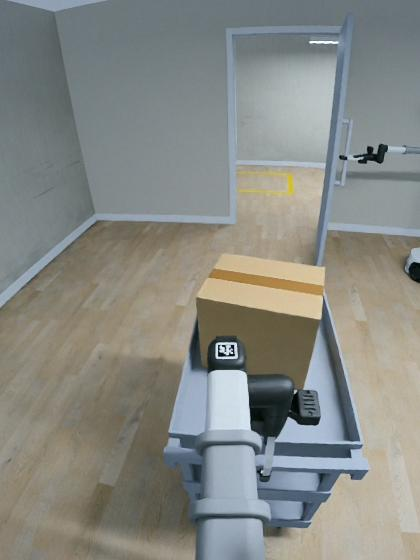

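Call:
move --r1 '{"base":{"strafe_m":0.15,"translate_m":0.02},"pace":"slow","contact_limits":{"translate_m":0.7}}' --blocking false --cameras '[]'

Call:
wait --seconds 4 --cameras '[]'

Call:
move --r1 '{"base":{"rotate_rad":-0.15},"pace":"slow"}' --blocking false --cameras '[]'

Call:
wait --seconds 2 --cameras '[]'

Call:
move --r1 '{"base":{"translate_m":0.9,"strafe_m":-0.1},"pace":"slow","contact_limits":{"translate_m":0.7}}' --blocking false --cameras '[]'

Call:
wait --seconds 10 --cameras '["r1_head_camera","r1_wrist_camera"]'

Scene clock: 443.73 s.
move: r1 moving
r1.base_odometry: x=-2.915 y=-2.751 heading=+1.325
r1.turned_by_wheels: -0.001
r1.turned_by_imu: -0.001
r1.base_tilt: forward=-1.6 right=+1.3
r1.lidar_m: 0.36 0.41 2.31 2.24 2.52 2.30 2.28 2.57 2.48 2.44 2.73 0.39
r1.base_status: translate_m moving; strafe_m moving
r1.joint_positions: lift_m=+0.927 arm_m=+0.240 wrist_yaw_rad=-0.001 wrist_pitch_rad=+1.562 wrist_roll_rad=+1.701 gripper_m=+0.016
r1.joint_status: not commanded
r1.measured_speeds: translate_m=+0.006 strafe_m=+0.052 rotate_rad=-0.001 lift_m=+0.000 arm_m=+0.000 wrist_yaw_rad=+0.000 wrist_pitch_rad=+0.000 wrist_roll_rad=+0.000
r1.motor_effort: lift_m=+15(15) arm_m=+1(1) wheel_0=-7(10) wheel_1=+8(8) wheel_2=-3(4)
r1.servo_current: wrist_yaw_rad=46(65) wrist_pitch_rad=46(52) wrist_roll_rad=65(65) gripper_m=72(72)
r1.contact_limits: translate_m 0.7
r1.hand_pose: x=+0.4133 y=-0.0874 z=+0.8171 quat_wxyz=(+0.468, +0.534, +0.464, -0.529) (m; r1's base frame)
r1.wrist_depth_mm: 247 246 245 1042 1042 1025 1025 / 247 248 246 1025 1042 1042 1025 / 247 247 246 1042 1042 1025 1025 / 246 247 245 842 842 831 809 / 246 246 246 809 831 831 809 / 246 247 189 809 180 820 1025 / 246 246 244 136 1008 1042 1042
r2.base_odometry: x=-3.861 y=+0.474 heading=-1.212
r2.turned_by_wheels: +0.000
r2.turned_by_imu: +0.000
r2.base_tilt: forward=-0.6 right=+0.1
r2.lidar_m: 0.95 2.02 2.11 2.62 1.24 0.96 0.94 0.99 0.90 0.86 0.95 0.99
r2.base_status: not commanded
r2.joint_positions: lift_m=+0.870 arm_m=+0.548 wrist_yaw_rad=+0.019 wrist_pitch_rad=+0.001 wrist_roll_rad=+0.000 gripper_m=-0.024
r2.joint_status: not commanded
r2.measured_speeds: all 0
r2.motor_effort: lift_m=+21(21) arm_m=-4(5) wheel_0=+17(17) wheel_1=+4(4) wheel_2=+29(29)
r2.servo_current: wrist_yaw_rad=111(117) wrist_pitch_rad=46(46) wrist_roll_rad=46(52) gripper_m=104(111)
r2.contact_limits: translate_m 0.9
r2.hand_pose: x=+1.0085 y=-0.0819 z=+1.0476 quat_wxyz=(+1.000, +0.000, +0.001, +0.010) (m; r2's base frame)
r2.wrist_depth_mm: - - 262 176 221 206 196 / - - 260 165 224 207 196 / - - 264 172 224 209 198 / - - 267 172 226 210 200 / - - - 172 228 211 202 / - - 182 167 221 213 202 / - - - - 228 209 202
pictures: none
No camera images: "cameras" was empty.

Scene clock: 445.97 s.
earlier move: r1 done
r1.base_odometry: x=-3.043 y=-2.700 heading=+1.324
r1.turned_by_wheels: +0.000
r1.turned_by_imu: +0.000
r1.base_tilt: forward=-1.6 right=+1.3
r1.lidar_m: 0.39 0.44 2.16 2.13 2.39 2.29 2.27 2.56 2.60 2.58 0.42 0.36
r1.base_status: done
r1.joint_positions: lift_m=+0.927 arm_m=+0.240 wrist_yaw_rad=-0.002 wrist_pitch_rad=+1.570 wrist_roll_rad=+1.701 gripper_m=+0.016
r1.joint_status: not commanded
r1.measured_speeds: all 0
r1.motor_effort: lift_m=+15(15) arm_m=+0(1) wheel_0=-6(10) wheel_1=+3(8) wheel_2=-7(11)
r1.servo_current: wrist_yaw_rad=59(72) wrist_pitch_rad=46(52) wrist_roll_rad=39(65) gripper_m=72(72)
r1.contact_limits: translate_m 0.7
r1.hand_pose: x=+0.4110 y=-0.0874 z=+0.8171 quat_wxyz=(+0.466, +0.532, +0.466, -0.532) (m; r1's base frame)
r1.wrist_depth_mm: 240 241 243 1042 - 1025 1060 / 239 241 243 1025 - 1060 1025 / 240 241 243 1025 - 854 1042 / 240 241 242 1042 - 831 831 / 240 240 242 1042 - 831 1042 / 239 241 183 1025 181 831 1060 / 239 168 241 127 183 1042 1042
r2.base_odometry: x=-3.861 y=+0.474 heading=-1.212
r2.turned_by_wheels: +0.000
r2.turned_by_imu: +0.000
r2.base_tilt: forward=-0.6 right=+0.0
r2.lidar_m: 0.96 2.08 2.07 2.62 1.21 0.96 0.92 1.02 0.88 0.86 0.96 1.01
r2.base_status: not commanded
r2.joint_positions: lift_m=+0.870 arm_m=+0.548 wrist_yaw_rad=+0.019 wrist_pitch_rad=+0.001 wrist_roll_rad=+0.000 gripper_m=-0.024
r2.joint_status: not commanded
r2.measured_speeds: all 0
r2.motor_effort: lift_m=+21(21) arm_m=-5(5) wheel_0=+16(17) wheel_1=+4(5) wheel_2=+29(29)
r2.servo_current: wrist_yaw_rad=104(124) wrist_pitch_rad=39(46) wrist_roll_rad=39(59) gripper_m=104(117)
r2.contact_limits: translate_m 0.9
r2.hand_pose: x=+1.0085 y=-0.0819 z=+1.0476 quat_wxyz=(+1.000, +0.000, +0.001, +0.010) (m; r2's base frame)
r2.wrist_depth_mm: - - 260 176 220 207 196 / - - 262 165 224 208 198 / - - 264 172 225 209 198 / - - 266 172 226 210 200 / - - - 172 229 211 201 / - - 182 167 222 213 202 / - - - - 228 209 202
wait: 2.23 of 4 s (r1 has come to rest)
pictures: none
No camera images: "cameras" was empty.

Scene clock: 446.47 s.
move: r1 moving
r1.base_odometry: x=-3.043 y=-2.700 heading=+1.212
r1.turned_by_wheels: -0.112
r1.turned_by_imu: -0.112
r1.base_tilt: forward=-1.6 right=+1.2
r1.lidar_m: 0.36 0.41 2.18 2.09 2.23 2.35 2.27 2.46 2.65 2.59 2.72 0.39
r1.base_status: rotate_rad moving
r1.joint_positions: lift_m=+0.927 arm_m=+0.240 wrist_yaw_rad=-0.002 wrist_pitch_rad=+1.567 wrist_roll_rad=+1.701 gripper_m=+0.016
r1.joint_status: not commanded
r1.measured_speeds: translate_m=+0.000 strafe_m=+0.000 rotate_rad=-0.295 lift_m=+0.000 arm_m=+0.000 wrist_yaw_rad=+0.000 wrist_pitch_rad=-0.052 wrist_roll_rad=+0.000
r1.motor_effort: lift_m=+15(15) arm_m=+3(3) wheel_0=+6(13) wheel_1=+6(7) wheel_2=+3(5)
r1.servo_current: wrist_yaw_rad=52(65) wrist_pitch_rad=46(52) wrist_roll_rad=39(59) gripper_m=65(72)
r1.hand_pose: x=+0.4118 y=-0.0874 z=+0.8171 quat_wxyz=(+0.467, +0.533, +0.465, -0.531) (m; r1's base frame)
r1.wrist_depth_mm: 242 243 244 1042 1042 1042 1025 / 242 243 243 1042 1042 1042 1042 / 242 243 244 1042 1042 1025 1060 / 243 243 243 1008 831 831 831 / 243 244 243 1042 820 831 831 / 243 243 187 1042 181 842 1042 / 242 160 244 1025 1060 1042 1060
r2: as last shown
r2.base_tilt: forward=-0.7 right=+0.0
r2.lidar_m: 0.96 2.09 2.11 2.57 1.20 0.97 0.95 1.05 0.87 0.88 0.96 1.00
r2.motor_effort: lift_m=+21(21) arm_m=-5(5) wheel_0=+17(17) wheel_1=+4(5) wheel_2=+28(29)
r2.servo_current: wrist_yaw_rad=98(124) wrist_pitch_rad=46(46) wrist_roll_rad=39(59) gripper_m=104(111)
r2.contact_limits: translate_m 0.9
r2.wrist_depth_mm: - - 259 176 221 206 196 / - - 260 165 223 207 198 / - - 264 172 225 208 199 / - - 266 173 226 210 200 / - - - 172 228 211 200 / - - 182 167 222 212 202 / - - - - 228 209 202
pictures: none
No camera images: "cameras" was empty.

Scene clock: 447.03 s.
earlier move: r1 done
r1.base_odometry: x=-3.043 y=-2.700 heading=+1.175
r1.turned_by_wheels: -0.037
r1.turned_by_imu: -0.037
r1.base_tilt: forward=-1.6 right=+1.3
r1.lidar_m: 0.37 0.40 2.21 2.11 2.23 2.35 2.27 2.41 2.68 2.59 2.71 0.37
r1.base_status: done
r1.joint_positions: lift_m=+0.927 arm_m=+0.240 wrist_yaw_rad=-0.002 wrist_pitch_rad=+1.566 wrist_roll_rad=+1.701 gripper_m=+0.016
r1.joint_status: not commanded
r1.measured_speeds: all 0
r1.motor_effort: lift_m=+15(15) arm_m=+4(4) wheel_0=+4(13) wheel_1=+4(7) wheel_2=+3(5)
r1.servo_current: wrist_yaw_rad=46(65) wrist_pitch_rad=46(52) wrist_roll_rad=46(65) gripper_m=72(78)
r1.hand_pose: x=+0.4121 y=-0.0874 z=+0.8171 quat_wxyz=(+0.467, +0.533, +0.465, -0.531) (m; r1's base frame)
r1.wrist_depth_mm: 243 242 243 1042 1008 1042 1042 / 243 243 244 1042 1025 1025 1060 / 243 244 244 1042 1025 1025 1042 / 243 245 244 1025 831 820 820 / 244 244 243 1042 820 831 820 / 243 245 186 831 182 809 1042 / 244 161 244 133 1042 1025 1042
r2.base_odometry: x=-3.861 y=+0.474 heading=-1.212
r2.turned_by_wheels: +0.000
r2.turned_by_imu: +0.000
r2.base_tilt: forward=-0.7 right=+0.1
r2.lidar_m: 0.94 2.08 2.07 2.60 1.24 0.95 0.92 1.04 0.88 0.87 0.96 1.02
r2.base_status: not commanded
r2.joint_positions: lift_m=+0.870 arm_m=+0.548 wrist_yaw_rad=+0.019 wrist_pitch_rad=+0.001 wrist_roll_rad=+0.000 gripper_m=-0.024
r2.joint_status: not commanded
r2.measured_speeds: all 0
r2.on_its_own: wrist_yaw_rad is at rest, and its servo_current (111 mA) is outside its rest range (0 to 104 mA)
r2.motor_effort: lift_m=+21(21) arm_m=-5(5) wheel_0=+16(17) wheel_1=+4(5) wheel_2=+29(29)
r2.servo_current: wrist_yaw_rad=111(124) wrist_pitch_rad=46(46) wrist_roll_rad=52(59) gripper_m=111(111)
r2.contact_limits: translate_m 0.9
r2.hand_pose: x=+1.0085 y=-0.0819 z=+1.0476 quat_wxyz=(+1.000, +0.000, +0.001, +0.010) (m; r2's base frame)
r2.wrist_depth_mm: - - 260 176 222 206 195 / - - 260 165 224 208 198 / - - 265 172 224 208 199 / - - 265 172 225 211 200 / - - - 172 228 211 200 / - - 182 167 222 213 202 / - - - - 228 209 203
wait: 0.57 of 2 s (r1 has come to rest)
pictures: none
No camera images: "cameras" was empty.

Scene clock: 447.53 s.
move: r1 moving
r1.base_odometry: x=-3.037 y=-2.689 heading=+1.176
r1.turned_by_wheels: +0.001
r1.turned_by_imu: +0.001
r1.base_tilt: forward=-1.6 right=+1.3
r1.lidar_m: 0.35 0.39 2.24 2.11 2.23 2.36 2.26 2.41 2.70 2.58 2.71 0.36
r1.base_status: translate_m moving; strafe_m moving
r1.joint_positions: lift_m=+0.927 arm_m=+0.240 wrist_yaw_rad=-0.002 wrist_pitch_rad=+1.568 wrist_roll_rad=+1.700 gripper_m=+0.016
r1.joint_status: not commanded
r1.measured_speeds: translate_m=+0.049 strafe_m=-0.005 rotate_rad=+0.000 lift_m=+0.000 arm_m=+0.000 wrist_yaw_rad=+0.000 wrist_pitch_rad=+0.032 wrist_roll_rad=+0.000
r1.motor_effort: lift_m=+15(15) arm_m=+4(4) wheel_0=+7(8) wheel_1=+7(7) wheel_2=-7(8)
r1.servo_current: wrist_yaw_rad=46(59) wrist_pitch_rad=33(46) wrist_roll_rad=65(65) gripper_m=72(72)
r1.contact_limits: translate_m 0.7
r1.hand_pose: x=+0.4115 y=-0.0874 z=+0.8171 quat_wxyz=(+0.467, +0.532, +0.466, -0.531) (m; r1's base frame)
r1.wrist_depth_mm: 240 242 243 1025 1025 1042 1042 / 240 240 235 1042 1060 1042 1025 / 241 242 242 1008 1042 1042 1060 / 240 242 242 1025 820 820 831 / 241 241 243 1042 831 831 831 / 240 242 193 1025 179 842 1060 / 240 167 242 253 - 1025 1060
r2.base_odometry: x=-3.861 y=+0.474 heading=-1.212
r2.turned_by_wheels: +0.000
r2.turned_by_imu: +0.000
r2.base_tilt: forward=-0.6 right=+0.0
r2.lidar_m: 0.93 2.07 2.08 2.63 1.21 0.96 0.94 1.00 0.90 0.88 0.96 1.00
r2.base_status: not commanded
r2.joint_positions: lift_m=+0.870 arm_m=+0.548 wrist_yaw_rad=+0.019 wrist_pitch_rad=+0.001 wrist_roll_rad=+0.000 gripper_m=-0.024
r2.joint_status: not commanded
r2.measured_speeds: all 0
r2.motor_effort: lift_m=+21(21) arm_m=-5(5) wheel_0=+16(17) wheel_1=+4(5) wheel_2=+29(29)
r2.servo_current: wrist_yaw_rad=111(117) wrist_pitch_rad=33(46) wrist_roll_rad=46(52) gripper_m=111(111)
r2.contact_limits: translate_m 0.9
r2.hand_pose: x=+1.0085 y=-0.0819 z=+1.0476 quat_wxyz=(+1.000, +0.000, +0.001, +0.010) (m; r2's base frame)
r2.wrist_depth_mm: - - 259 176 222 206 196 / - - 262 165 224 207 196 / - - 264 172 225 208 198 / - - 266 172 225 210 200 / - - - 172 229 211 201 / - - 182 167 221 213 203 / - - - - 228 209 203
pictures: none
No camera images: "cameras" was empty.

Scene clock: 457.37 s.
earlier move: r1 done
r1.base_odometry: x=-2.605 y=-1.908 heading=+1.176
r1.turned_by_wheels: +0.000
r1.turned_by_imu: +0.004
r1.base_tilt: forward=-1.6 right=+1.3
r1.lidar_m: 0.35 0.37 2.28 2.21 2.32 3.26 3.19 3.35 2.61 2.51 2.14 0.40
r1.base_status: done
r1.joint_positions: lift_m=+0.927 arm_m=+0.240 wrist_yaw_rad=-0.002 wrist_pitch_rad=+1.569 wrist_roll_rad=+1.700 gripper_m=+0.016
r1.joint_status: not commanded
r1.measured_speeds: all 0
r1.motor_effort: lift_m=+15(15) arm_m=+4(4) wheel_0=+7(12) wheel_1=+3(9) wheel_2=+0(15)
r1.servo_current: wrist_yaw_rad=46(72) wrist_pitch_rad=46(85) wrist_roll_rad=52(72) gripper_m=65(78)
r1.contact_limits: translate_m 0.7
r1.hand_pose: x=+0.4113 y=-0.0874 z=+0.8171 quat_wxyz=(+0.467, +0.532, +0.466, -0.531) (m; r1's base frame)
r1.wrist_depth_mm: 241 242 227 1008 1025 1060 1042 / 242 242 243 1025 1042 1042 1042 / 241 242 243 917 1025 1042 1042 / 241 242 243 1025 831 831 831 / 241 243 243 1008 820 831 831 / 242 244 186 1042 180 820 1060 / 242 159 243 508 1042 1042 1042
r2.base_odometry: x=-3.861 y=+0.474 heading=-1.212
r2.turned_by_wheels: +0.000
r2.turned_by_imu: +0.001
r2.base_tilt: forward=-0.6 right=+0.1
r2.lidar_m: 0.96 1.41 2.24 2.62 1.23 0.96 0.90 1.01 0.90 0.85 0.95 1.01
r2.base_status: not commanded
r2.joint_positions: lift_m=+0.870 arm_m=+0.548 wrist_yaw_rad=+0.019 wrist_pitch_rad=+0.001 wrist_roll_rad=+0.000 gripper_m=-0.024
r2.joint_status: not commanded
r2.measured_speeds: all 0
r2.on_its_own: wrist_yaw_rad is at rest, and its servo_current (117 mA) is outside its rest range (0 to 104 mA)
r2.motor_effort: lift_m=+21(21) arm_m=-5(5) wheel_0=+16(17) wheel_1=+4(5) wheel_2=+29(29)
r2.servo_current: wrist_yaw_rad=117(124) wrist_pitch_rad=46(46) wrist_roll_rad=52(65) gripper_m=98(117)
r2.contact_limits: translate_m 0.9
r2.hand_pose: x=+1.0085 y=-0.0819 z=+1.0476 quat_wxyz=(+1.000, +0.000, +0.001, +0.010) (m; r2's base frame)
r2.wrist_depth_mm: - - 259 175 222 207 196 / - - 260 165 224 207 198 / - - 264 173 225 210 198 / - - 265 173 226 210 200 / 891 - - 172 228 212 201 / 866 - 182 167 221 213 202 / - - - - 228 209 202
wait: 9.83 of 10 s (r1 has come to rest)
pictures: r1_head_camera, r1_wrist_camera
Images, in order (width x height): r1_head_camera 420x560, r1_wrist_camera 616x392.

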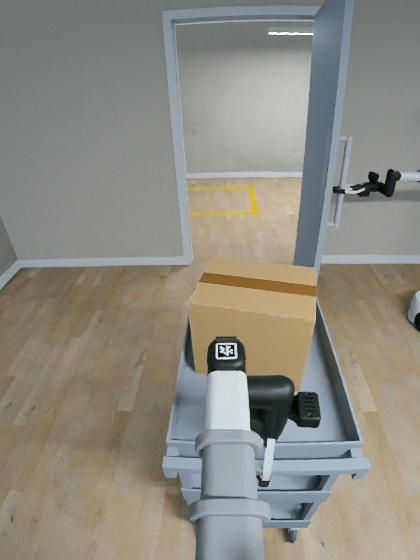

